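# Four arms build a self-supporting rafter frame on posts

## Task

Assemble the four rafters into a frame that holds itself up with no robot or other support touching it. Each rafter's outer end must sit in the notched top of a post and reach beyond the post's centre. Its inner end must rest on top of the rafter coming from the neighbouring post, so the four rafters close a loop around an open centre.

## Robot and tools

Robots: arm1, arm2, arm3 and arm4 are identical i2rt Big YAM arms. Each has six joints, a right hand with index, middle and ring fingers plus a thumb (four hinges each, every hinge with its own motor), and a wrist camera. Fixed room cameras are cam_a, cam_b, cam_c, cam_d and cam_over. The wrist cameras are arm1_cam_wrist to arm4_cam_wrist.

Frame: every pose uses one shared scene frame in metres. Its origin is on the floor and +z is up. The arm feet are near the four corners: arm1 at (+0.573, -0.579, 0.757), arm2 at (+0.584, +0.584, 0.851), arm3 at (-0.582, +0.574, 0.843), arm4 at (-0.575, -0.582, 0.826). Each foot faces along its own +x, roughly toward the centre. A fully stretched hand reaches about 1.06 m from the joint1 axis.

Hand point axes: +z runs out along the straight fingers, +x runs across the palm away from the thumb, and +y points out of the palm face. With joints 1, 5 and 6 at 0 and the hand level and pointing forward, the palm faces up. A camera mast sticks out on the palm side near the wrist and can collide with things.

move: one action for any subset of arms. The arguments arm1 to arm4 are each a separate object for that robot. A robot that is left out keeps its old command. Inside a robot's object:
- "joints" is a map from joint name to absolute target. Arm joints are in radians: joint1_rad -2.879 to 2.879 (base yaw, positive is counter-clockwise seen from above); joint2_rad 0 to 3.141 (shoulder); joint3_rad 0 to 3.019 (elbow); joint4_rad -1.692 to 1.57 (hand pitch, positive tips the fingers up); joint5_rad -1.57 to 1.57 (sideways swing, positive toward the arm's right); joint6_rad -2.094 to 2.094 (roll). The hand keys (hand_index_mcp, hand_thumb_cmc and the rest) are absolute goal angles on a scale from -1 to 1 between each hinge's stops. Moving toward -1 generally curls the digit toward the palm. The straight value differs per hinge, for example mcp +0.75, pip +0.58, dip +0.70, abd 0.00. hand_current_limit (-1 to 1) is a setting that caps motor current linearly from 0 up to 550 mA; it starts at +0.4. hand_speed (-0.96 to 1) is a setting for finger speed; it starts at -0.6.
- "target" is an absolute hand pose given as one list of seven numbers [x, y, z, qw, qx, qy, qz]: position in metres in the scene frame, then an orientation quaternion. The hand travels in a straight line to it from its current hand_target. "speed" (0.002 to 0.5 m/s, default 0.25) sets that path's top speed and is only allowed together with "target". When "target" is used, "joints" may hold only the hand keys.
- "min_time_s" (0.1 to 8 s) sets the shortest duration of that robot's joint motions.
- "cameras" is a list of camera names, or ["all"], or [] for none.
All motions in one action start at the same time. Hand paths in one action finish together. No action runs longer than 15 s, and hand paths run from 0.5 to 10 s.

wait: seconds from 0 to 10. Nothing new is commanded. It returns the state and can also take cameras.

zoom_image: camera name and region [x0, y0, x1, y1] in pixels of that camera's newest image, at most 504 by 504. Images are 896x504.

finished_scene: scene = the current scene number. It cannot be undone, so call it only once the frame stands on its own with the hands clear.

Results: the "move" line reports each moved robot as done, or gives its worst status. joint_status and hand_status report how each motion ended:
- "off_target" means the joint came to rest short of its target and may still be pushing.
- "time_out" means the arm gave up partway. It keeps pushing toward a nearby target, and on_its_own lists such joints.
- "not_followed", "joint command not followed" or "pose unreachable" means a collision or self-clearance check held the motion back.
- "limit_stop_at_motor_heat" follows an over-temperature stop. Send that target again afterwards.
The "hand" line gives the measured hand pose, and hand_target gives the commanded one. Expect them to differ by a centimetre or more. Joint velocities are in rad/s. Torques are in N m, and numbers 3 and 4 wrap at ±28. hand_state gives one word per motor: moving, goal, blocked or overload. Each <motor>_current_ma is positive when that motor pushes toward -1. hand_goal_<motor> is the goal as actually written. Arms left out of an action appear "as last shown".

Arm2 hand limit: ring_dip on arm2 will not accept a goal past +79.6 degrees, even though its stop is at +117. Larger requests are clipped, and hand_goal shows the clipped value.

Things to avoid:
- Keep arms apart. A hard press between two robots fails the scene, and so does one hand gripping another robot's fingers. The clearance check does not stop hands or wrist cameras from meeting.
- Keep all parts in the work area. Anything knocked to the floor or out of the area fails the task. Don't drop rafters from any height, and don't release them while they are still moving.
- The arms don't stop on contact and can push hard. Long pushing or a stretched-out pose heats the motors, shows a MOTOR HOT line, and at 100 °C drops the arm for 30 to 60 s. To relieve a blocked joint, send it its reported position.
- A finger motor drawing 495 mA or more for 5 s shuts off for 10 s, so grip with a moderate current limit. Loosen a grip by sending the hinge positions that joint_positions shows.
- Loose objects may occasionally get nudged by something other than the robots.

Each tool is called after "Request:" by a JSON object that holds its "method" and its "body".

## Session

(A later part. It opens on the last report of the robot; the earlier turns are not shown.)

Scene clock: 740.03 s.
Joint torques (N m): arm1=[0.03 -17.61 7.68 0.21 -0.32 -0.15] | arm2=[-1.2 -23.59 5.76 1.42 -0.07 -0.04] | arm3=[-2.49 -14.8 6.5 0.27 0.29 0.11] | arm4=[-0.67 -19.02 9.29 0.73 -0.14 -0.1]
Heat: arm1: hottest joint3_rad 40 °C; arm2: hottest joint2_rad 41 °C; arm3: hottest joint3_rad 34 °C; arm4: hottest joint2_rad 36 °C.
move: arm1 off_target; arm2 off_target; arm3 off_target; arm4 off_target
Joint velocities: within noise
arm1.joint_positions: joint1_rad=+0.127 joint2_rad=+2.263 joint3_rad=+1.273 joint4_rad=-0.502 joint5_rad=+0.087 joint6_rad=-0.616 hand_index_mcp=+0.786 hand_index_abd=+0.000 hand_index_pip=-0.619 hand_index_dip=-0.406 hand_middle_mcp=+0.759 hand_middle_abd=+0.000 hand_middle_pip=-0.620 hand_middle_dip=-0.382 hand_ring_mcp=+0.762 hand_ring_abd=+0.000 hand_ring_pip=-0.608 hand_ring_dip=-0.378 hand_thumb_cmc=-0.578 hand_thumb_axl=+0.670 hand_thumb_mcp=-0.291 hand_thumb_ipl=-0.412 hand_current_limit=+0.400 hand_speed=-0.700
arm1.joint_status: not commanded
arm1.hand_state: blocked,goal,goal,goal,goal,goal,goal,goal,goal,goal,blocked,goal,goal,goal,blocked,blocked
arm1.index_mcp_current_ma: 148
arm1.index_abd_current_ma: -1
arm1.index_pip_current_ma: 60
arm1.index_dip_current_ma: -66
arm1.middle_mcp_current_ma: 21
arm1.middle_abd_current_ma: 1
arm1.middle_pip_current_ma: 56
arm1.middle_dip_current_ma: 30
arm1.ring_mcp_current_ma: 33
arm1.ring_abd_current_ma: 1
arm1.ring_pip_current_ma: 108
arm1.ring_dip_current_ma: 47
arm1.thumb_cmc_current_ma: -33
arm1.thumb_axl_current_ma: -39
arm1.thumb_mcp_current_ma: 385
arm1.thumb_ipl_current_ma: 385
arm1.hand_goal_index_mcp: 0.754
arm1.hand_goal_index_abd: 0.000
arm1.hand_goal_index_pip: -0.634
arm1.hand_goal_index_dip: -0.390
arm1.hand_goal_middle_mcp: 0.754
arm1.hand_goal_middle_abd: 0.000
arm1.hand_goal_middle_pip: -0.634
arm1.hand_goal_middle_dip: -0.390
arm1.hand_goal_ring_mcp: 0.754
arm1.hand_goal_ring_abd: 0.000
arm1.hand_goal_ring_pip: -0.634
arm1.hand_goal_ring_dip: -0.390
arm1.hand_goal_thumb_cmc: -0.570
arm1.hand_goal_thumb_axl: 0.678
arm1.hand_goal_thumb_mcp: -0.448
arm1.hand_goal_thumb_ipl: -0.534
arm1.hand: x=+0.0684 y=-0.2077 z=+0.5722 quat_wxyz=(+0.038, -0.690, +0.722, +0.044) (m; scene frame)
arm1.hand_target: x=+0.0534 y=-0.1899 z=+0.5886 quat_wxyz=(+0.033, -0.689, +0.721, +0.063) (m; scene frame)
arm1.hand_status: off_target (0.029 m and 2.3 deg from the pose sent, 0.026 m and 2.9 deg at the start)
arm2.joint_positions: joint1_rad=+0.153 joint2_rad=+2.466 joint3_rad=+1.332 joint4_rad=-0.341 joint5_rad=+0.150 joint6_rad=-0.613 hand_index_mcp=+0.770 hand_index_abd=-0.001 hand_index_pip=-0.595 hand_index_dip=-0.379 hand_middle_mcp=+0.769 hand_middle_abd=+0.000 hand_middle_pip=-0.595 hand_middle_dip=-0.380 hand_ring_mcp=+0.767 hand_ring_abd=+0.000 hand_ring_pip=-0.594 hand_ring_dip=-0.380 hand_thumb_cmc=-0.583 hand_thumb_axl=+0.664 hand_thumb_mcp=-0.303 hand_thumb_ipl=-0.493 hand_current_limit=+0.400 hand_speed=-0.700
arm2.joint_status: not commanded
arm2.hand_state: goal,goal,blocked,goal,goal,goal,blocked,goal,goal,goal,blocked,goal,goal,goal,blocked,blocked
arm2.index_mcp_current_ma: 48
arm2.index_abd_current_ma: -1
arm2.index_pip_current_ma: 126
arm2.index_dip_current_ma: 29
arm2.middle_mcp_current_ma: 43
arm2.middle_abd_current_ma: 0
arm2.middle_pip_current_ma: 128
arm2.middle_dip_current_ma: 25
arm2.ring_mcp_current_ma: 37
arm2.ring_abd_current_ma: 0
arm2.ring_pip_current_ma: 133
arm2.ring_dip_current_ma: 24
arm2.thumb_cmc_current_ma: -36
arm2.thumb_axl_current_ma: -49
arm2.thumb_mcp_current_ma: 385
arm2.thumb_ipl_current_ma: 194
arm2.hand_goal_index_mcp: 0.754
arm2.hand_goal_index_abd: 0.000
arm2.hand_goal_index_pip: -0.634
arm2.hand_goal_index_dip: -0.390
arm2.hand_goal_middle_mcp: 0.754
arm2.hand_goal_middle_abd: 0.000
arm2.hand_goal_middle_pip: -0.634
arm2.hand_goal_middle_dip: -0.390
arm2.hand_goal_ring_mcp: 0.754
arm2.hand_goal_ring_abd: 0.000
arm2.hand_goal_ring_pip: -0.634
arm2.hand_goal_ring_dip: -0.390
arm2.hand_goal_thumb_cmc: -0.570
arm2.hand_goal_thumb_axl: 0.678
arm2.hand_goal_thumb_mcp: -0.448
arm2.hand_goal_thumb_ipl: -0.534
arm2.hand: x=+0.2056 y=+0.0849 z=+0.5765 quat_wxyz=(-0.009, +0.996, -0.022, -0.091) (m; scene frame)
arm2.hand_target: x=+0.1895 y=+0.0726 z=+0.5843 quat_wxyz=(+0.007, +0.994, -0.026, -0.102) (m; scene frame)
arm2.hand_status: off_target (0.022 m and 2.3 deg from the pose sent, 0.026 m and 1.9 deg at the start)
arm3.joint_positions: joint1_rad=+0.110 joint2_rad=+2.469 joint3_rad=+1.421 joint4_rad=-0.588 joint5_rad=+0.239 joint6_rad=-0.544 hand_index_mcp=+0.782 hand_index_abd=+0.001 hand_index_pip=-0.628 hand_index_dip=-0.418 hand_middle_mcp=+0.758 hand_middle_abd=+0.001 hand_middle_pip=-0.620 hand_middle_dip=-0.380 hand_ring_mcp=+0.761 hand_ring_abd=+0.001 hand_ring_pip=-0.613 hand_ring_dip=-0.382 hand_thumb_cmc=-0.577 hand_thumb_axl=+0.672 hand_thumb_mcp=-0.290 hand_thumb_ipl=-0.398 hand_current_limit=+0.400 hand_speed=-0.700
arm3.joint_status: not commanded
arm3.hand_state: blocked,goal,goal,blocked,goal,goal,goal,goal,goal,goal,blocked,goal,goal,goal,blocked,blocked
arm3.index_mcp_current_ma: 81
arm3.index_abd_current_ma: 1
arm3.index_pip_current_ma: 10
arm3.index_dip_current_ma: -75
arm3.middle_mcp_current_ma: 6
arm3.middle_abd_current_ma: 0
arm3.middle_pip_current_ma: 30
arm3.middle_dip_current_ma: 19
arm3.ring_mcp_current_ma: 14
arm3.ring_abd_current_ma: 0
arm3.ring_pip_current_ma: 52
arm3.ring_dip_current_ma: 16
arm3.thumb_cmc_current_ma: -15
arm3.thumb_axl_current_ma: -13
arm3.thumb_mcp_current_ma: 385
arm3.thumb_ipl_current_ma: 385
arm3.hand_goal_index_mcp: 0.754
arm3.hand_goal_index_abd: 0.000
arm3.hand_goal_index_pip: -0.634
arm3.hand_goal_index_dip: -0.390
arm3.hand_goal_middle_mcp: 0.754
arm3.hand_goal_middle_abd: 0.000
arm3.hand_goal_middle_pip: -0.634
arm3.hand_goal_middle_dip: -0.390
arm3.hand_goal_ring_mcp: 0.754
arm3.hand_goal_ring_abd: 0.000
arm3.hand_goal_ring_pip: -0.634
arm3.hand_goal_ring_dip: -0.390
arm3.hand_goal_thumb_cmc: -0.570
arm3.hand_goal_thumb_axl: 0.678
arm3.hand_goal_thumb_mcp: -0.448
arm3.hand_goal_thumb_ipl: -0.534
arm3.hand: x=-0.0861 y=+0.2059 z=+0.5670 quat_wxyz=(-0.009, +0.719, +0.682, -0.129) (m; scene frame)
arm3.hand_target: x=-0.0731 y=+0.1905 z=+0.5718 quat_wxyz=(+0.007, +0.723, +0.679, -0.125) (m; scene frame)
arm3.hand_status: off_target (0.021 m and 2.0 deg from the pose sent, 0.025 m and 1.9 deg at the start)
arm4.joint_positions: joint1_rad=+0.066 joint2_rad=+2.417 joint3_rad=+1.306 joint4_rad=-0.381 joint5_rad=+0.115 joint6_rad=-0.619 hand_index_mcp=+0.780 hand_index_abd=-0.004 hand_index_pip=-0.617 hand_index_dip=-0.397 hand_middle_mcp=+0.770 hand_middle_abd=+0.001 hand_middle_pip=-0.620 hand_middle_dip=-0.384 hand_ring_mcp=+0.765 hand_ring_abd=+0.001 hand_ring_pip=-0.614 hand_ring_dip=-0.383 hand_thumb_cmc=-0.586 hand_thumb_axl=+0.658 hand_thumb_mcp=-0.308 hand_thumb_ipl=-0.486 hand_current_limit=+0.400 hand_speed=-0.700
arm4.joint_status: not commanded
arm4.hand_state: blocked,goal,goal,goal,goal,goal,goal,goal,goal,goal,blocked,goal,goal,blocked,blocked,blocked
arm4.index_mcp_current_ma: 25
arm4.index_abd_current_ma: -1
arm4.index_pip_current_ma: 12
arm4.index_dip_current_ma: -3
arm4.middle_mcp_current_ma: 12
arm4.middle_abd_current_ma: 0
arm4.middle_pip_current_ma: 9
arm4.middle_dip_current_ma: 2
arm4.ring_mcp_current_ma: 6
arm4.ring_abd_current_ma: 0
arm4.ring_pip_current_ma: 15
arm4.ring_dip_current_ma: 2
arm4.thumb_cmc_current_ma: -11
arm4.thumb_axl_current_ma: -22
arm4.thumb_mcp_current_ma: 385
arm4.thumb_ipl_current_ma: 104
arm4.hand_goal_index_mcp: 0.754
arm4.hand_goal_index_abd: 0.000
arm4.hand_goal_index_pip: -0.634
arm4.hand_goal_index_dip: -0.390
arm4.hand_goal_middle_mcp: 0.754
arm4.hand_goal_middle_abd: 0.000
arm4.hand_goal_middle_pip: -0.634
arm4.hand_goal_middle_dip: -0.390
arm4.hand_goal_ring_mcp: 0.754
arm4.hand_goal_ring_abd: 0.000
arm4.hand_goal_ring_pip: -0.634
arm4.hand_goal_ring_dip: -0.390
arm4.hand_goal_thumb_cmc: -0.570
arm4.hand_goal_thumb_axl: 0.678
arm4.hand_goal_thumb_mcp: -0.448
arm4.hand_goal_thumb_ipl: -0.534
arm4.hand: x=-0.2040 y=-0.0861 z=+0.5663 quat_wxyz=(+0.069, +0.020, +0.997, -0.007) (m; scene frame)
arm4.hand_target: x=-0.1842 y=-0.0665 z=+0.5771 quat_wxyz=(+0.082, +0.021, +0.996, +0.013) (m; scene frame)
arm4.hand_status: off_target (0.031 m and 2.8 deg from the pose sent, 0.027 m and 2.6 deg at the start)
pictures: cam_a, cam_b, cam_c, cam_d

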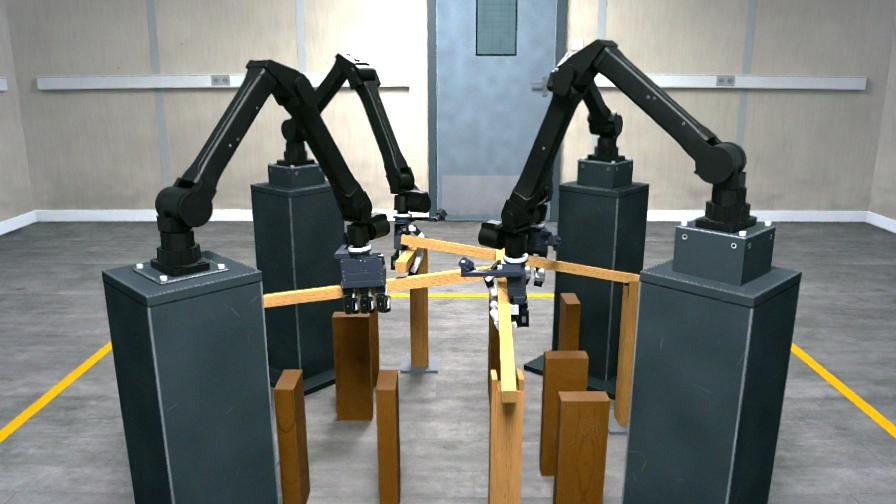

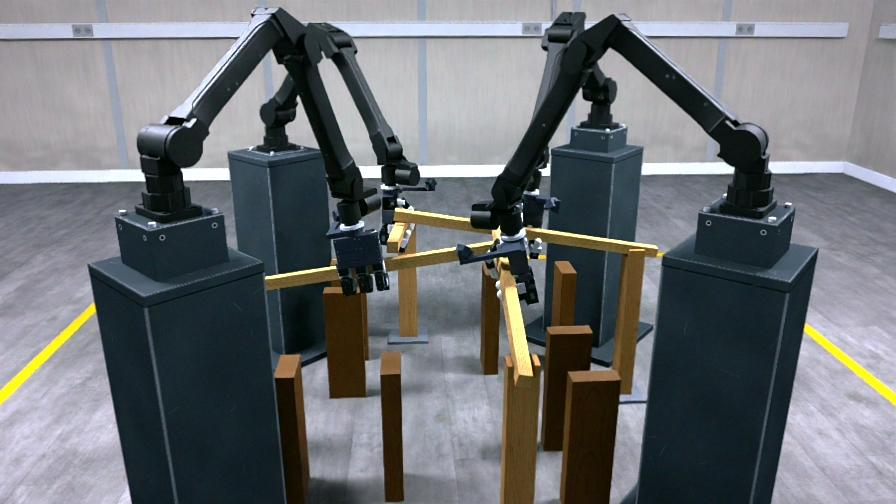

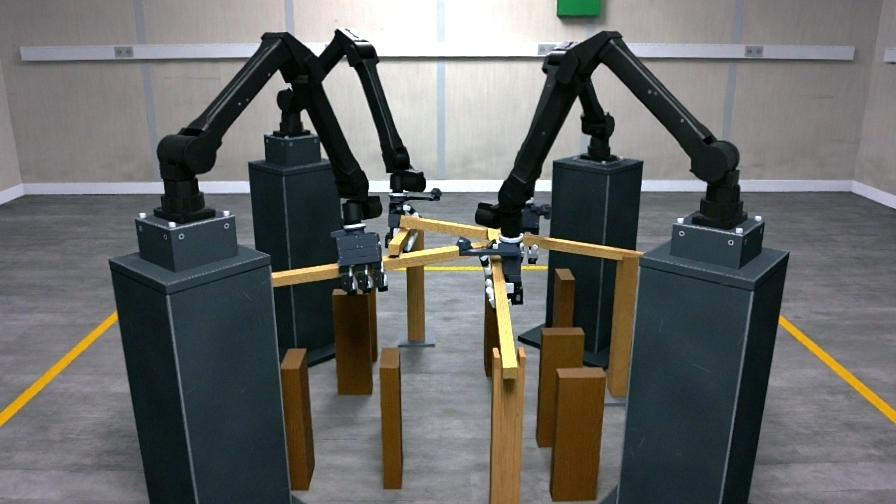

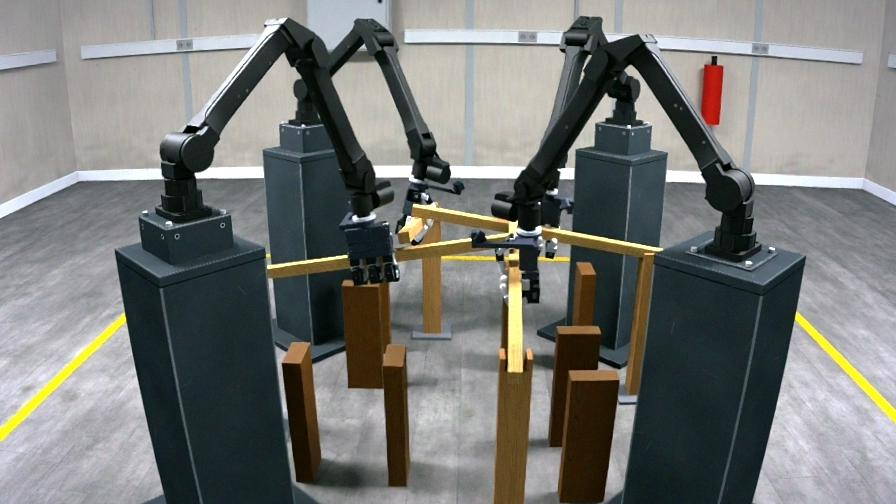

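Request:
{"method": "move", "body": {"arm1": {"target":[0.0545,-0.1913,0.5737,0.0205,-0.6913,0.7231,0.0475],"speed":0.06}, "arm2": {"target":[0.1883,0.0705,0.571,0.0067,0.9959,-0.0256,-0.0863],"speed":0.06}, "arm3": {"target":[-0.0744,0.1905,0.5569,-0.0054,0.721,0.68,-0.1125],"speed":0.06}, "arm4": {"target":[-0.1835,-0.0658,0.561,0.064,0.0208,0.9942,0.0128],"speed":0.06}, "cameras": ["cam_a","cam_b","cam_c","cam_d"]}}

Request:
{"method": "zoom_image", "body": {"camera": "cam_a", "region": [380, 200, 480, 300]}}

Request:
{"method": "zoom_image", "body": {"camera": "cam_b", "region": [370, 180, 470, 280]}}

Request:
{"method": "zoom_image", "body": {"camera": "cam_c", "region": [370, 180, 470, 280]}}

Request:
{"method": "zoom_image", "body": {"camera": "cam_d", "region": [380, 180, 480, 280]}}

Request:
{"method": "zoom_image", "body": {"camera": "cam_a", "region": [470, 320, 550, 420]}}

Request:
{"method": "zoom_image", "body": {"camera": "cam_b", "region": [480, 300, 560, 400]}}

Request:
{"method": "zoom_image", "body": {"camera": "cam_c", "region": [470, 300, 550, 400]}}

Request:
{"method": "zoom_image", "body": {"camera": "cam_d", "region": [480, 300, 560, 400]}}

Scene clock: 776.17 s.
Joint torques (N m): arm1=[0.32 -17.14 7.58 0.14 -0.36 -0.16] | arm2=[-1.14 -23.53 5.81 0.66 -0.02 -0.03] | arm3=[-2.43 -14.86 6.57 -0.1 0.23 0.11] | arm4=[-0.62 -18.49 9.11 0.18 -0.19 -0.08]
Heat: arm1: hottest joint3_rad 42 °C; arm2: hottest joint2_rad 40 °C; arm3: hottest joint3_rad 34 °C; arm4: hottest joint3_rad 37 °C.
move: arm1 off_target; arm2 off_target; arm3 off_target; arm4 off_target
Joint velocities: within noise
arm1.joint_positions: joint1_rad=+0.119 joint2_rad=+2.293 joint3_rad=+1.294 joint4_rad=-0.517 joint5_rad=+0.059 joint6_rad=-0.622 hand_index_mcp=+0.786 hand_index_abd=+0.000 hand_index_pip=-0.619 hand_index_dip=-0.406 hand_middle_mcp=+0.759 hand_middle_abd=+0.000 hand_middle_pip=-0.620 hand_middle_dip=-0.382 hand_ring_mcp=+0.762 hand_ring_abd=+0.000 hand_ring_pip=-0.608 hand_ring_dip=-0.378 hand_thumb_cmc=-0.578 hand_thumb_axl=+0.670 hand_thumb_mcp=-0.291 hand_thumb_ipl=-0.413 hand_current_limit=+0.400 hand_speed=-0.700
arm1.joint_status: not commanded
arm1.hand_state: blocked,goal,goal,goal,goal,goal,goal,goal,goal,goal,blocked,goal,goal,goal,blocked,blocked
arm1.index_mcp_current_ma: 148
arm1.index_abd_current_ma: -1
arm1.index_pip_current_ma: 59
arm1.index_dip_current_ma: -66
arm1.middle_mcp_current_ma: 22
arm1.middle_abd_current_ma: 1
arm1.middle_pip_current_ma: 56
arm1.middle_dip_current_ma: 30
arm1.ring_mcp_current_ma: 35
arm1.ring_abd_current_ma: 1
arm1.ring_pip_current_ma: 108
arm1.ring_dip_current_ma: 47
arm1.thumb_cmc_current_ma: -33
arm1.thumb_axl_current_ma: -39
arm1.thumb_mcp_current_ma: 385
arm1.thumb_ipl_current_ma: 385
arm1.hand_goal_index_mcp: 0.754
arm1.hand_goal_index_abd: 0.000
arm1.hand_goal_index_pip: -0.634
arm1.hand_goal_index_dip: -0.390
arm1.hand_goal_middle_mcp: 0.754
arm1.hand_goal_middle_abd: 0.000
arm1.hand_goal_middle_pip: -0.634
arm1.hand_goal_middle_dip: -0.390
arm1.hand_goal_ring_mcp: 0.754
arm1.hand_goal_ring_abd: 0.000
arm1.hand_goal_ring_pip: -0.634
arm1.hand_goal_ring_dip: -0.390
arm1.hand_goal_thumb_cmc: -0.570
arm1.hand_goal_thumb_axl: 0.678
arm1.hand_goal_thumb_mcp: -0.448
arm1.hand_goal_thumb_ipl: -0.534
arm1.hand: x=+0.0696 y=-0.2091 z=+0.5593 quat_wxyz=(+0.026, -0.690, +0.722, +0.030) (m; scene frame)
arm1.hand_target: x=+0.0553 y=-0.1916 z=+0.5743 quat_wxyz=(+0.021, -0.690, +0.722, +0.048) (m; scene frame)
arm1.hand_status: off_target (0.027 m and 2.1 deg from the pose sent, 0.021 m and 2.0 deg at the start)
arm2.joint_positions: joint1_rad=+0.145 joint2_rad=+2.494 joint3_rad=+1.365 joint4_rad=-0.343 joint5_rad=+0.123 joint6_rad=-0.618 hand_index_mcp=+0.770 hand_index_abd=-0.001 hand_index_pip=-0.595 hand_index_dip=-0.379 hand_middle_mcp=+0.769 hand_middle_abd=+0.000 hand_middle_pip=-0.595 hand_middle_dip=-0.380 hand_ring_mcp=+0.767 hand_ring_abd=+0.000 hand_ring_pip=-0.594 hand_ring_dip=-0.380 hand_thumb_cmc=-0.583 hand_thumb_axl=+0.664 hand_thumb_mcp=-0.303 hand_thumb_ipl=-0.493 hand_current_limit=+0.400 hand_speed=-0.700
arm2.joint_status: not commanded
arm2.hand_state: goal,goal,blocked,goal,goal,goal,blocked,goal,goal,goal,blocked,goal,goal,goal,blocked,blocked
arm2.index_mcp_current_ma: 48
arm2.index_abd_current_ma: -1
arm2.index_pip_current_ma: 126
arm2.index_dip_current_ma: 29
arm2.middle_mcp_current_ma: 43
arm2.middle_abd_current_ma: 0
arm2.middle_pip_current_ma: 127
arm2.middle_dip_current_ma: 25
arm2.ring_mcp_current_ma: 37
arm2.ring_abd_current_ma: 0
arm2.ring_pip_current_ma: 133
arm2.ring_dip_current_ma: 24
arm2.thumb_cmc_current_ma: -36
arm2.thumb_axl_current_ma: -49
arm2.thumb_mcp_current_ma: 385
arm2.thumb_ipl_current_ma: 194
arm2.hand_goal_index_mcp: 0.754
arm2.hand_goal_index_abd: 0.000
arm2.hand_goal_index_pip: -0.634
arm2.hand_goal_index_dip: -0.390
arm2.hand_goal_middle_mcp: 0.754
arm2.hand_goal_middle_abd: 0.000
arm2.hand_goal_middle_pip: -0.634
arm2.hand_goal_middle_dip: -0.390
arm2.hand_goal_ring_mcp: 0.754
arm2.hand_goal_ring_abd: 0.000
arm2.hand_goal_ring_pip: -0.634
arm2.hand_goal_ring_dip: -0.390
arm2.hand_goal_thumb_cmc: -0.570
arm2.hand_goal_thumb_axl: 0.678
arm2.hand_goal_thumb_mcp: -0.448
arm2.hand_goal_thumb_ipl: -0.534
arm2.hand: x=+0.2018 y=+0.0792 z=+0.5677 quat_wxyz=(-0.001, +0.996, -0.023, -0.080) (m; scene frame)
arm2.hand_target: x=+0.1885 y=+0.0709 z=+0.5714 quat_wxyz=(+0.007, +0.996, -0.026, -0.086) (m; scene frame)
arm2.hand_status: off_target (0.016 m and 1.2 deg from the pose sent, 0.023 m and 2.0 deg at the start)
arm3.joint_positions: joint1_rad=+0.098 joint2_rad=+2.501 joint3_rad=+1.445 joint4_rad=-0.588 joint5_rad=+0.211 joint6_rad=-0.557 hand_index_mcp=+0.782 hand_index_abd=+0.001 hand_index_pip=-0.628 hand_index_dip=-0.418 hand_middle_mcp=+0.758 hand_middle_abd=+0.001 hand_middle_pip=-0.620 hand_middle_dip=-0.380 hand_ring_mcp=+0.762 hand_ring_abd=+0.001 hand_ring_pip=-0.613 hand_ring_dip=-0.381 hand_thumb_cmc=-0.577 hand_thumb_axl=+0.672 hand_thumb_mcp=-0.290 hand_thumb_ipl=-0.398 hand_current_limit=+0.400 hand_speed=-0.700
arm3.joint_status: not commanded
arm3.hand_state: blocked,goal,goal,blocked,goal,goal,goal,goal,goal,goal,blocked,goal,goal,goal,blocked,blocked
arm3.index_mcp_current_ma: 82
arm3.index_abd_current_ma: 1
arm3.index_pip_current_ma: 10
arm3.index_dip_current_ma: -75
arm3.middle_mcp_current_ma: 6
arm3.middle_abd_current_ma: 0
arm3.middle_pip_current_ma: 31
arm3.middle_dip_current_ma: 20
arm3.ring_mcp_current_ma: 16
arm3.ring_abd_current_ma: 0
arm3.ring_pip_current_ma: 52
arm3.ring_dip_current_ma: 17
arm3.thumb_cmc_current_ma: -15
arm3.thumb_axl_current_ma: -13
arm3.thumb_mcp_current_ma: 385
arm3.thumb_ipl_current_ma: 385
arm3.hand_goal_index_mcp: 0.754
arm3.hand_goal_index_abd: 0.000
arm3.hand_goal_index_pip: -0.634
arm3.hand_goal_index_dip: -0.390
arm3.hand_goal_middle_mcp: 0.754
arm3.hand_goal_middle_abd: 0.000
arm3.hand_goal_middle_pip: -0.634
arm3.hand_goal_middle_dip: -0.390
arm3.hand_goal_ring_mcp: 0.754
arm3.hand_goal_ring_abd: 0.000
arm3.hand_goal_ring_pip: -0.634
arm3.hand_goal_ring_dip: -0.390
arm3.hand_goal_thumb_cmc: -0.570
arm3.hand_goal_thumb_axl: 0.678
arm3.hand_goal_thumb_mcp: -0.448
arm3.hand_goal_thumb_ipl: -0.534
arm3.hand: x=-0.0867 y=+0.2047 z=+0.5533 quat_wxyz=(-0.018, +0.720, +0.684, -0.116) (m; scene frame)
arm3.hand_target: x=-0.0748 y=+0.1907 z=+0.5576 quat_wxyz=(-0.005, +0.723, +0.682, -0.113) (m; scene frame)
arm3.hand_status: off_target (0.019 m and 1.5 deg from the pose sent, 0.022 m and 1.9 deg at the start)
arm4.joint_positions: joint1_rad=+0.057 joint2_rad=+2.451 joint3_rad=+1.336 joint4_rad=-0.384 joint5_rad=+0.087 joint6_rad=-0.628 hand_index_mcp=+0.780 hand_index_abd=-0.004 hand_index_pip=-0.617 hand_index_dip=-0.397 hand_middle_mcp=+0.770 hand_middle_abd=+0.001 hand_middle_pip=-0.620 hand_middle_dip=-0.384 hand_ring_mcp=+0.765 hand_ring_abd=+0.001 hand_ring_pip=-0.614 hand_ring_dip=-0.383 hand_thumb_cmc=-0.586 hand_thumb_axl=+0.658 hand_thumb_mcp=-0.308 hand_thumb_ipl=-0.486 hand_current_limit=+0.400 hand_speed=-0.700
arm4.joint_status: not commanded
arm4.hand_state: blocked,goal,goal,goal,goal,goal,goal,goal,goal,goal,blocked,goal,goal,blocked,blocked,blocked
arm4.index_mcp_current_ma: 25
arm4.index_abd_current_ma: -1
arm4.index_pip_current_ma: 12
arm4.index_dip_current_ma: -3
arm4.middle_mcp_current_ma: 12
arm4.middle_abd_current_ma: 0
arm4.middle_pip_current_ma: 9
arm4.middle_dip_current_ma: 2
arm4.ring_mcp_current_ma: 6
arm4.ring_abd_current_ma: 0
arm4.ring_pip_current_ma: 15
arm4.ring_dip_current_ma: 2
arm4.thumb_cmc_current_ma: -11
arm4.thumb_axl_current_ma: -22
arm4.thumb_mcp_current_ma: 385
arm4.thumb_ipl_current_ma: 104
arm4.hand_goal_index_mcp: 0.754
arm4.hand_goal_index_abd: 0.000
arm4.hand_goal_index_pip: -0.634
arm4.hand_goal_index_dip: -0.390
arm4.hand_goal_middle_mcp: 0.754
arm4.hand_goal_middle_abd: 0.000
arm4.hand_goal_middle_pip: -0.634
arm4.hand_goal_middle_dip: -0.390
arm4.hand_goal_ring_mcp: 0.754
arm4.hand_goal_ring_abd: 0.000
arm4.hand_goal_ring_pip: -0.634
arm4.hand_goal_ring_dip: -0.390
arm4.hand_goal_thumb_cmc: -0.570
arm4.hand_goal_thumb_axl: 0.678
arm4.hand_goal_thumb_mcp: -0.448
arm4.hand_goal_thumb_ipl: -0.534
arm4.hand: x=-0.2020 y=-0.0832 z=+0.5542 quat_wxyz=(+0.056, +0.020, +0.998, -0.002) (m; scene frame)
arm4.hand_target: x=-0.1839 y=-0.0667 z=+0.5621 quat_wxyz=(+0.065, +0.021, +0.998, +0.013) (m; scene frame)
arm4.hand_status: off_target (0.026 m and 1.9 deg from the pose sent, 0.029 m and 2.4 deg at the start)
pictures: cam_a, cam_b, cam_c, cam_d

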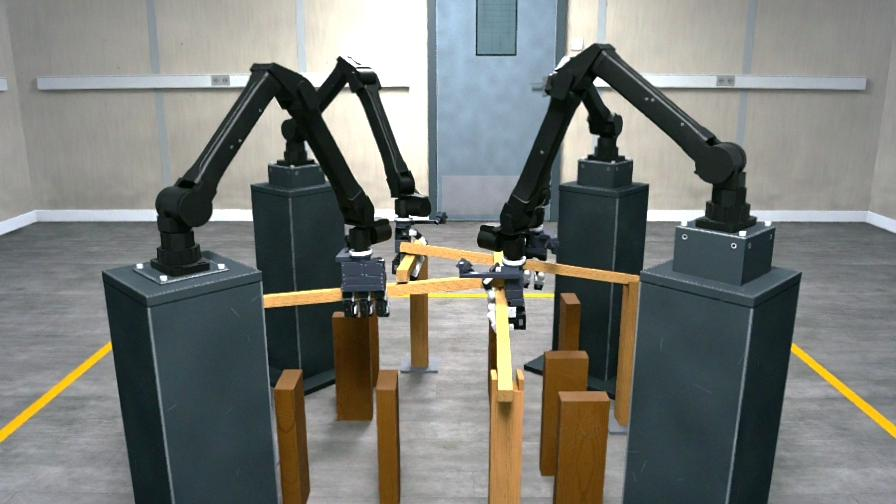

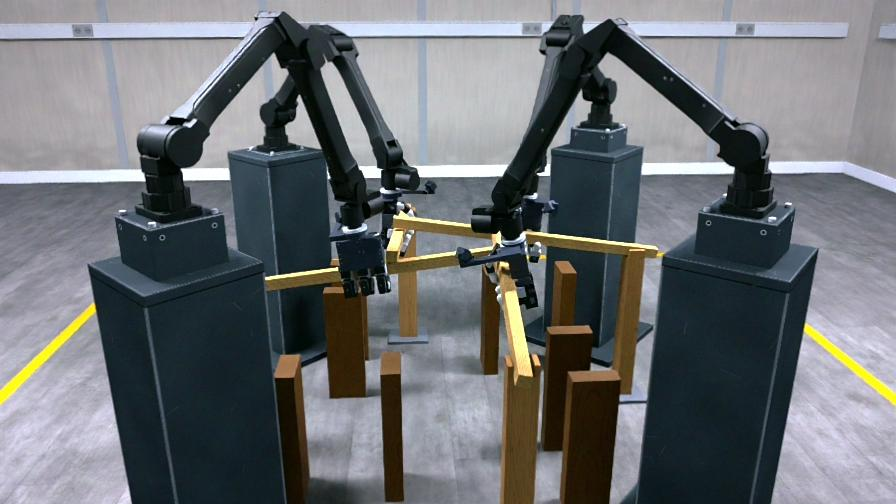

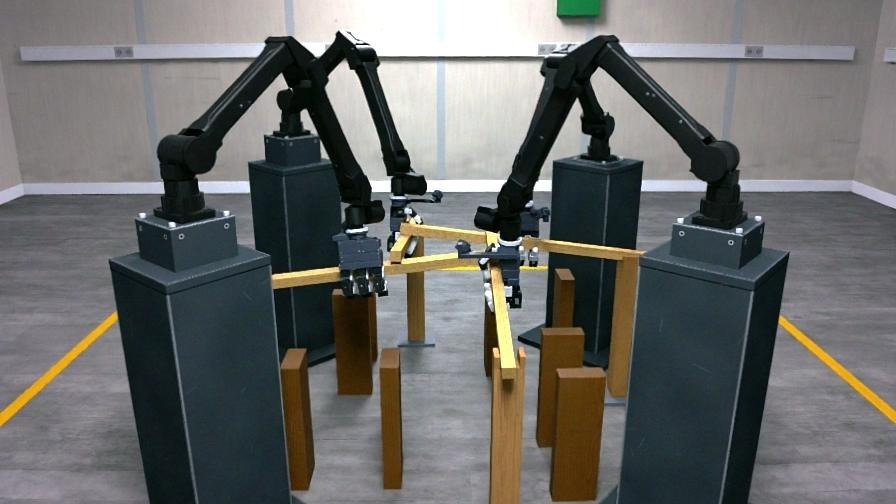

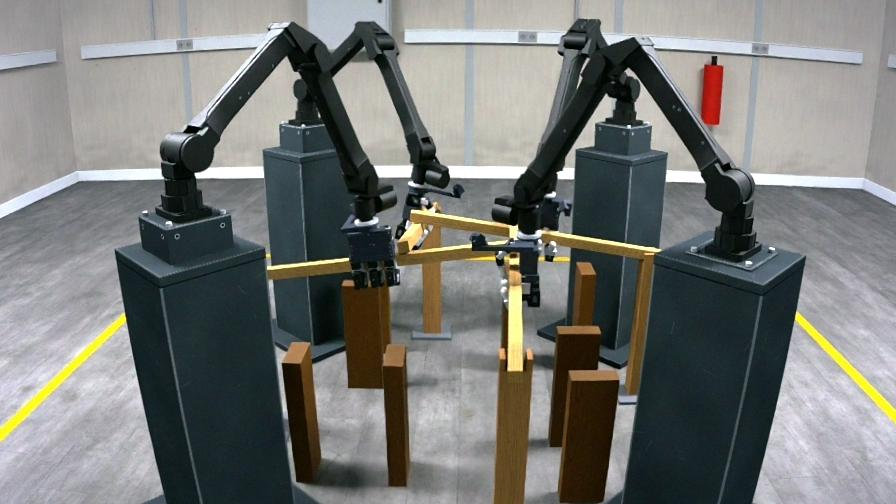

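Scaled by 5.040.

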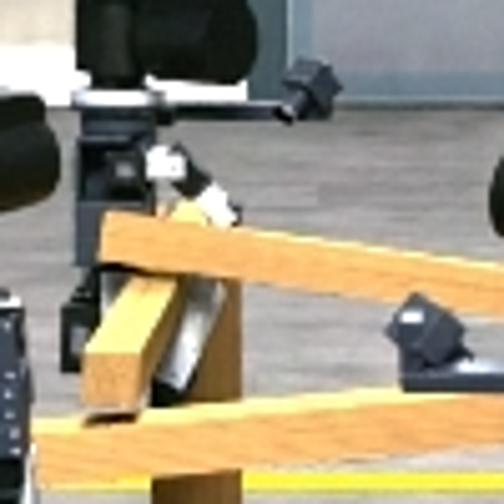

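Scaled by 5.040.

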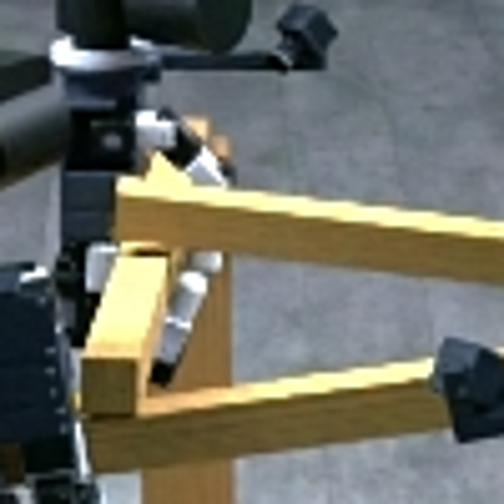

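Scaled by 5.040.

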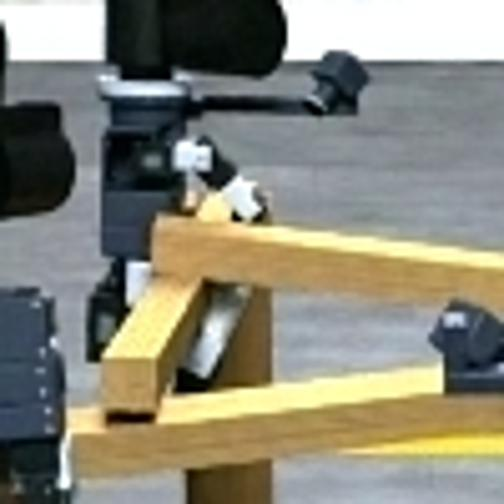

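Scaled by 5.040.

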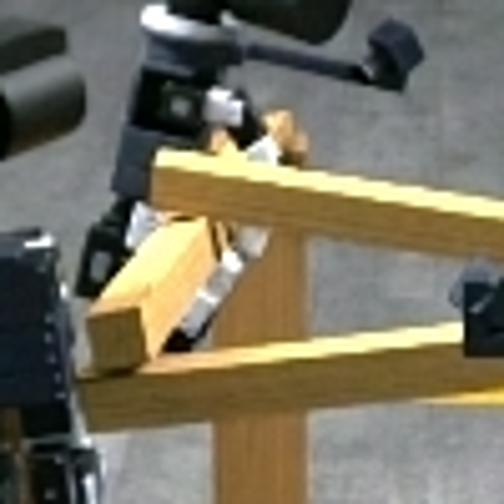

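Scaled by 5.040.

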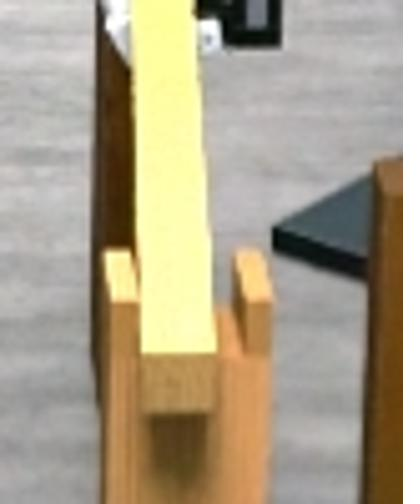

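Scaled by 5.040.

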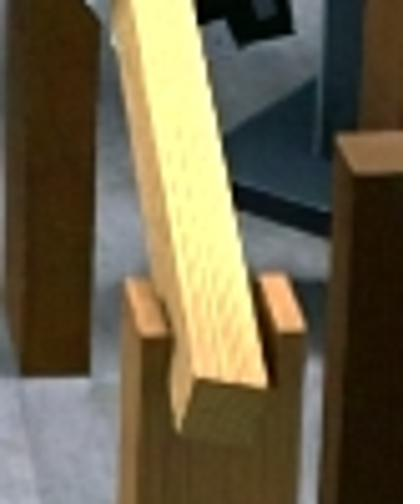

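Scaled by 5.040.

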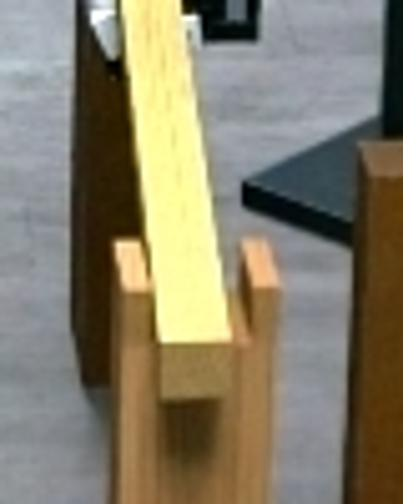

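Scaled by 5.040.

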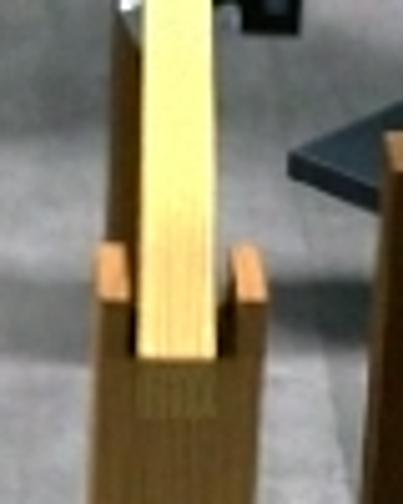

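Request:
{"method": "wait", "body": {"seconds": 0.1, "cameras": ["cam_over"]}}

Request:
{"method": "zoom_image", "body": {"camera": "cam_over", "region": [360, 130, 460, 230]}}

Request:
{"method": "zoom_image", "body": {"camera": "cam_over", "region": [440, 150, 540, 250]}}

Request:
{"method": "zoom_image", "body": {"camera": "cam_over", "region": [380, 200, 480, 300]}}

Scene clock: 785.40 s.
Joint torques (N m): arm1=[0.21 -17.85 7.66 0.05 -0.32 -0.22] | arm2=[-1.14 -23.53 5.81 0.65 -0.02 -0.03] | arm3=[-2.43 -14.86 6.57 -0.1 0.23 0.11] | arm4=[-0.62 -19.02 9.18 0.09 -0.18 -0.07]
Heat: arm1: hottest joint3_rad 41 °C; arm2: hottest joint2_rad 39 °C; arm3: hottest joint3_rad 34 °C; arm4: hottest joint3_rad 37 °C.
Joint velocities: within noise
arm1.joint_positions: joint1_rad=+0.119 joint2_rad=+2.293 joint3_rad=+1.294 joint4_rad=-0.517 joint5_rad=+0.059 joint6_rad=-0.622 hand_index_mcp=+0.786 hand_index_abd=+0.000 hand_index_pip=-0.619 hand_index_dip=-0.406 hand_middle_mcp=+0.759 hand_middle_abd=+0.000 hand_middle_pip=-0.620 hand_middle_dip=-0.382 hand_ring_mcp=+0.762 hand_ring_abd=+0.000 hand_ring_pip=-0.608 hand_ring_dip=-0.378 hand_thumb_cmc=-0.578 hand_thumb_axl=+0.670 hand_thumb_mcp=-0.291 hand_thumb_ipl=-0.413 hand_current_limit=+0.400 hand_speed=-0.700
arm1.joint_status: not commanded
arm1.hand_state: blocked,goal,goal,goal,goal,goal,goal,goal,goal,goal,blocked,goal,goal,goal,blocked,blocked
arm1.index_mcp_current_ma: 148
arm1.index_abd_current_ma: -1
arm1.index_pip_current_ma: 59
arm1.index_dip_current_ma: -66
arm1.middle_mcp_current_ma: 22
arm1.middle_abd_current_ma: 1
arm1.middle_pip_current_ma: 56
arm1.middle_dip_current_ma: 30
arm1.ring_mcp_current_ma: 35
arm1.ring_abd_current_ma: 1
arm1.ring_pip_current_ma: 108
arm1.ring_dip_current_ma: 47
arm1.thumb_cmc_current_ma: -33
arm1.thumb_axl_current_ma: -39
arm1.thumb_mcp_current_ma: 385
arm1.thumb_ipl_current_ma: 385
arm1.hand_goal_index_mcp: 0.754
arm1.hand_goal_index_abd: 0.000
arm1.hand_goal_index_pip: -0.634
arm1.hand_goal_index_dip: -0.390
arm1.hand_goal_middle_mcp: 0.754
arm1.hand_goal_middle_abd: 0.000
arm1.hand_goal_middle_pip: -0.634
arm1.hand_goal_middle_dip: -0.390
arm1.hand_goal_ring_mcp: 0.754
arm1.hand_goal_ring_abd: 0.000
arm1.hand_goal_ring_pip: -0.634
arm1.hand_goal_ring_dip: -0.390
arm1.hand_goal_thumb_cmc: -0.570
arm1.hand_goal_thumb_axl: 0.678
arm1.hand_goal_thumb_mcp: -0.448
arm1.hand_goal_thumb_ipl: -0.534
arm1.hand: x=+0.0694 y=-0.2090 z=+0.5594 quat_wxyz=(+0.026, -0.690, +0.722, +0.030) (m; scene frame)
arm1.hand_target: x=+0.0554 y=-0.1917 z=+0.5743 quat_wxyz=(+0.021, -0.690, +0.722, +0.048) (m; scene frame)
arm1.hand_status: off_target (0.027 m and 2.1 deg from the pose sent, 0.021 m and 2.0 deg at the start)
arm2.joint_positions: joint1_rad=+0.145 joint2_rad=+2.494 joint3_rad=+1.365 joint4_rad=-0.343 joint5_rad=+0.123 joint6_rad=-0.618 hand_index_mcp=+0.770 hand_index_abd=-0.001 hand_index_pip=-0.595 hand_index_dip=-0.379 hand_middle_mcp=+0.769 hand_middle_abd=+0.000 hand_middle_pip=-0.595 hand_middle_dip=-0.380 hand_ring_mcp=+0.767 hand_ring_abd=+0.000 hand_ring_pip=-0.594 hand_ring_dip=-0.380 hand_thumb_cmc=-0.583 hand_thumb_axl=+0.664 hand_thumb_mcp=-0.303 hand_thumb_ipl=-0.493 hand_current_limit=+0.400 hand_speed=-0.700
arm2.joint_status: not commanded
arm2.hand_state: goal,goal,blocked,goal,goal,goal,blocked,goal,goal,goal,blocked,goal,goal,goal,blocked,blocked
arm2.index_mcp_current_ma: 48
arm2.index_abd_current_ma: -1
arm2.index_pip_current_ma: 126
arm2.index_dip_current_ma: 29
arm2.middle_mcp_current_ma: 43
arm2.middle_abd_current_ma: 0
arm2.middle_pip_current_ma: 127
arm2.middle_dip_current_ma: 25
arm2.ring_mcp_current_ma: 37
arm2.ring_abd_current_ma: 0
arm2.ring_pip_current_ma: 133
arm2.ring_dip_current_ma: 24
arm2.thumb_cmc_current_ma: -36
arm2.thumb_axl_current_ma: -49
arm2.thumb_mcp_current_ma: 385
arm2.thumb_ipl_current_ma: 194
arm2.hand_goal_index_mcp: 0.754
arm2.hand_goal_index_abd: 0.000
arm2.hand_goal_index_pip: -0.634
arm2.hand_goal_index_dip: -0.390
arm2.hand_goal_middle_mcp: 0.754
arm2.hand_goal_middle_abd: 0.000
arm2.hand_goal_middle_pip: -0.634
arm2.hand_goal_middle_dip: -0.390
arm2.hand_goal_ring_mcp: 0.754
arm2.hand_goal_ring_abd: 0.000
arm2.hand_goal_ring_pip: -0.634
arm2.hand_goal_ring_dip: -0.390
arm2.hand_goal_thumb_cmc: -0.570
arm2.hand_goal_thumb_axl: 0.678
arm2.hand_goal_thumb_mcp: -0.448
arm2.hand_goal_thumb_ipl: -0.534
arm2.hand: x=+0.2018 y=+0.0792 z=+0.5677 quat_wxyz=(-0.001, +0.996, -0.023, -0.080) (m; scene frame)
arm2.hand_target: x=+0.1885 y=+0.0709 z=+0.5714 quat_wxyz=(+0.007, +0.996, -0.026, -0.086) (m; scene frame)
arm2.hand_status: off_target (0.016 m and 1.2 deg from the pose sent, 0.023 m and 2.0 deg at the start)
arm3.joint_positions: joint1_rad=+0.098 joint2_rad=+2.501 joint3_rad=+1.445 joint4_rad=-0.588 joint5_rad=+0.211 joint6_rad=-0.557 hand_index_mcp=+0.782 hand_index_abd=+0.001 hand_index_pip=-0.628 hand_index_dip=-0.418 hand_middle_mcp=+0.758 hand_middle_abd=+0.001 hand_middle_pip=-0.620 hand_middle_dip=-0.380 hand_ring_mcp=+0.762 hand_ring_abd=+0.001 hand_ring_pip=-0.613 hand_ring_dip=-0.381 hand_thumb_cmc=-0.577 hand_thumb_axl=+0.672 hand_thumb_mcp=-0.290 hand_thumb_ipl=-0.398 hand_current_limit=+0.400 hand_speed=-0.700
arm3.joint_status: not commanded
arm3.hand_state: blocked,goal,goal,blocked,goal,goal,goal,goal,goal,goal,blocked,goal,goal,goal,blocked,blocked
arm3.index_mcp_current_ma: 82
arm3.index_abd_current_ma: 1
arm3.index_pip_current_ma: 10
arm3.index_dip_current_ma: -75
arm3.middle_mcp_current_ma: 6
arm3.middle_abd_current_ma: 0
arm3.middle_pip_current_ma: 31
arm3.middle_dip_current_ma: 20
arm3.ring_mcp_current_ma: 16
arm3.ring_abd_current_ma: 0
arm3.ring_pip_current_ma: 52
arm3.ring_dip_current_ma: 17
arm3.thumb_cmc_current_ma: -15
arm3.thumb_axl_current_ma: -13
arm3.thumb_mcp_current_ma: 385
arm3.thumb_ipl_current_ma: 385
arm3.hand_goal_index_mcp: 0.754
arm3.hand_goal_index_abd: 0.000
arm3.hand_goal_index_pip: -0.634
arm3.hand_goal_index_dip: -0.390
arm3.hand_goal_middle_mcp: 0.754
arm3.hand_goal_middle_abd: 0.000
arm3.hand_goal_middle_pip: -0.634
arm3.hand_goal_middle_dip: -0.390
arm3.hand_goal_ring_mcp: 0.754
arm3.hand_goal_ring_abd: 0.000
arm3.hand_goal_ring_pip: -0.634
arm3.hand_goal_ring_dip: -0.390
arm3.hand_goal_thumb_cmc: -0.570
arm3.hand_goal_thumb_axl: 0.678
arm3.hand_goal_thumb_mcp: -0.448
arm3.hand_goal_thumb_ipl: -0.534
arm3.hand: x=-0.0867 y=+0.2047 z=+0.5533 quat_wxyz=(-0.018, +0.720, +0.684, -0.116) (m; scene frame)
arm3.hand_target: x=-0.0748 y=+0.1907 z=+0.5576 quat_wxyz=(-0.005, +0.723, +0.682, -0.113) (m; scene frame)
arm3.hand_status: off_target (0.019 m and 1.5 deg from the pose sent, 0.022 m and 1.9 deg at the start)
arm4.joint_positions: joint1_rad=+0.057 joint2_rad=+2.451 joint3_rad=+1.336 joint4_rad=-0.384 joint5_rad=+0.087 joint6_rad=-0.628 hand_index_mcp=+0.780 hand_index_abd=-0.004 hand_index_pip=-0.617 hand_index_dip=-0.397 hand_middle_mcp=+0.770 hand_middle_abd=+0.001 hand_middle_pip=-0.620 hand_middle_dip=-0.384 hand_ring_mcp=+0.765 hand_ring_abd=+0.001 hand_ring_pip=-0.614 hand_ring_dip=-0.383 hand_thumb_cmc=-0.586 hand_thumb_axl=+0.658 hand_thumb_mcp=-0.308 hand_thumb_ipl=-0.486 hand_current_limit=+0.400 hand_speed=-0.700
arm4.joint_status: not commanded
arm4.hand_state: blocked,goal,goal,goal,goal,goal,goal,goal,goal,goal,blocked,goal,goal,blocked,blocked,blocked
arm4.index_mcp_current_ma: 25
arm4.index_abd_current_ma: -1
arm4.index_pip_current_ma: 12
arm4.index_dip_current_ma: -3
arm4.middle_mcp_current_ma: 12
arm4.middle_abd_current_ma: 0
arm4.middle_pip_current_ma: 9
arm4.middle_dip_current_ma: 2
arm4.ring_mcp_current_ma: 6
arm4.ring_abd_current_ma: 0
arm4.ring_pip_current_ma: 15
arm4.ring_dip_current_ma: 2
arm4.thumb_cmc_current_ma: -11
arm4.thumb_axl_current_ma: -22
arm4.thumb_mcp_current_ma: 385
arm4.thumb_ipl_current_ma: 104
arm4.hand_goal_index_mcp: 0.754
arm4.hand_goal_index_abd: 0.000
arm4.hand_goal_index_pip: -0.634
arm4.hand_goal_index_dip: -0.390
arm4.hand_goal_middle_mcp: 0.754
arm4.hand_goal_middle_abd: 0.000
arm4.hand_goal_middle_pip: -0.634
arm4.hand_goal_middle_dip: -0.390
arm4.hand_goal_ring_mcp: 0.754
arm4.hand_goal_ring_abd: 0.000
arm4.hand_goal_ring_pip: -0.634
arm4.hand_goal_ring_dip: -0.390
arm4.hand_goal_thumb_cmc: -0.570
arm4.hand_goal_thumb_axl: 0.678
arm4.hand_goal_thumb_mcp: -0.448
arm4.hand_goal_thumb_ipl: -0.534
arm4.hand: x=-0.2020 y=-0.0832 z=+0.5542 quat_wxyz=(+0.056, +0.020, +0.998, -0.002) (m; scene frame)
arm4.hand_target: x=-0.1839 y=-0.0667 z=+0.5621 quat_wxyz=(+0.065, +0.021, +0.998, +0.013) (m; scene frame)
arm4.hand_status: off_target (0.026 m and 1.9 deg from the pose sent, 0.029 m and 2.4 deg at the start)
wait: 0.10 s; at rest from the start
pictures: cam_over

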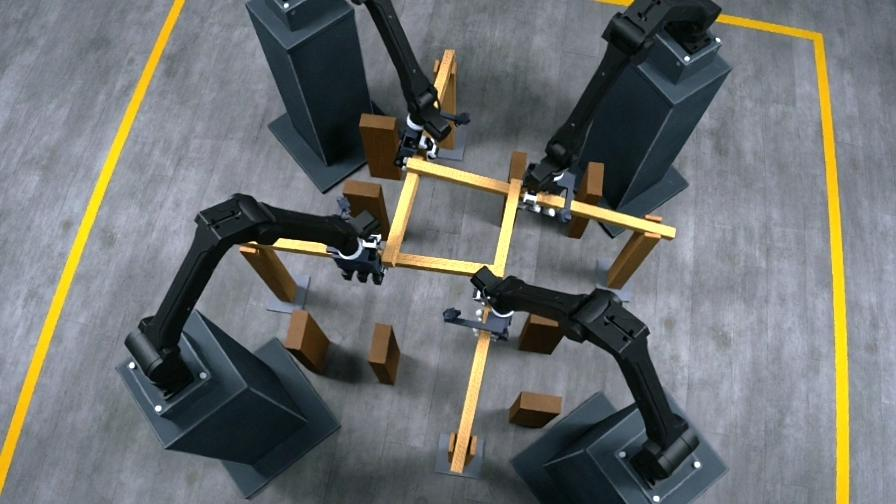

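Scaled by 5.040.

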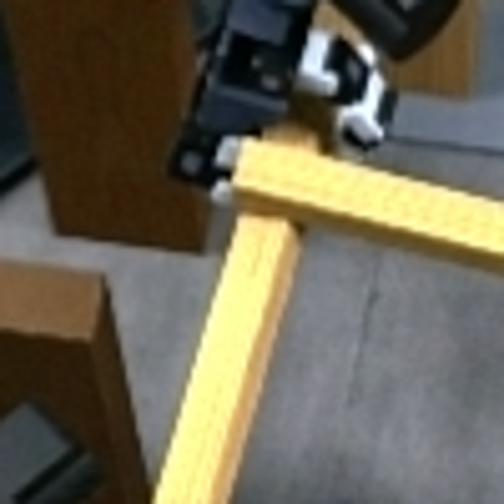

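Scaled by 5.040.

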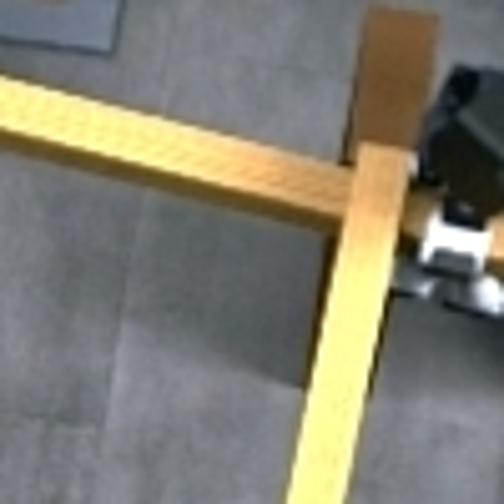

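Scaled by 5.040.

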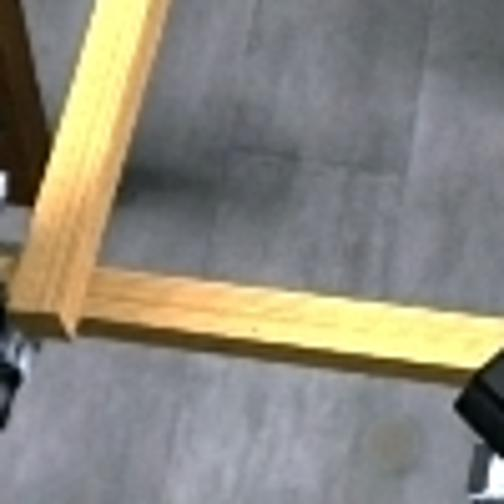

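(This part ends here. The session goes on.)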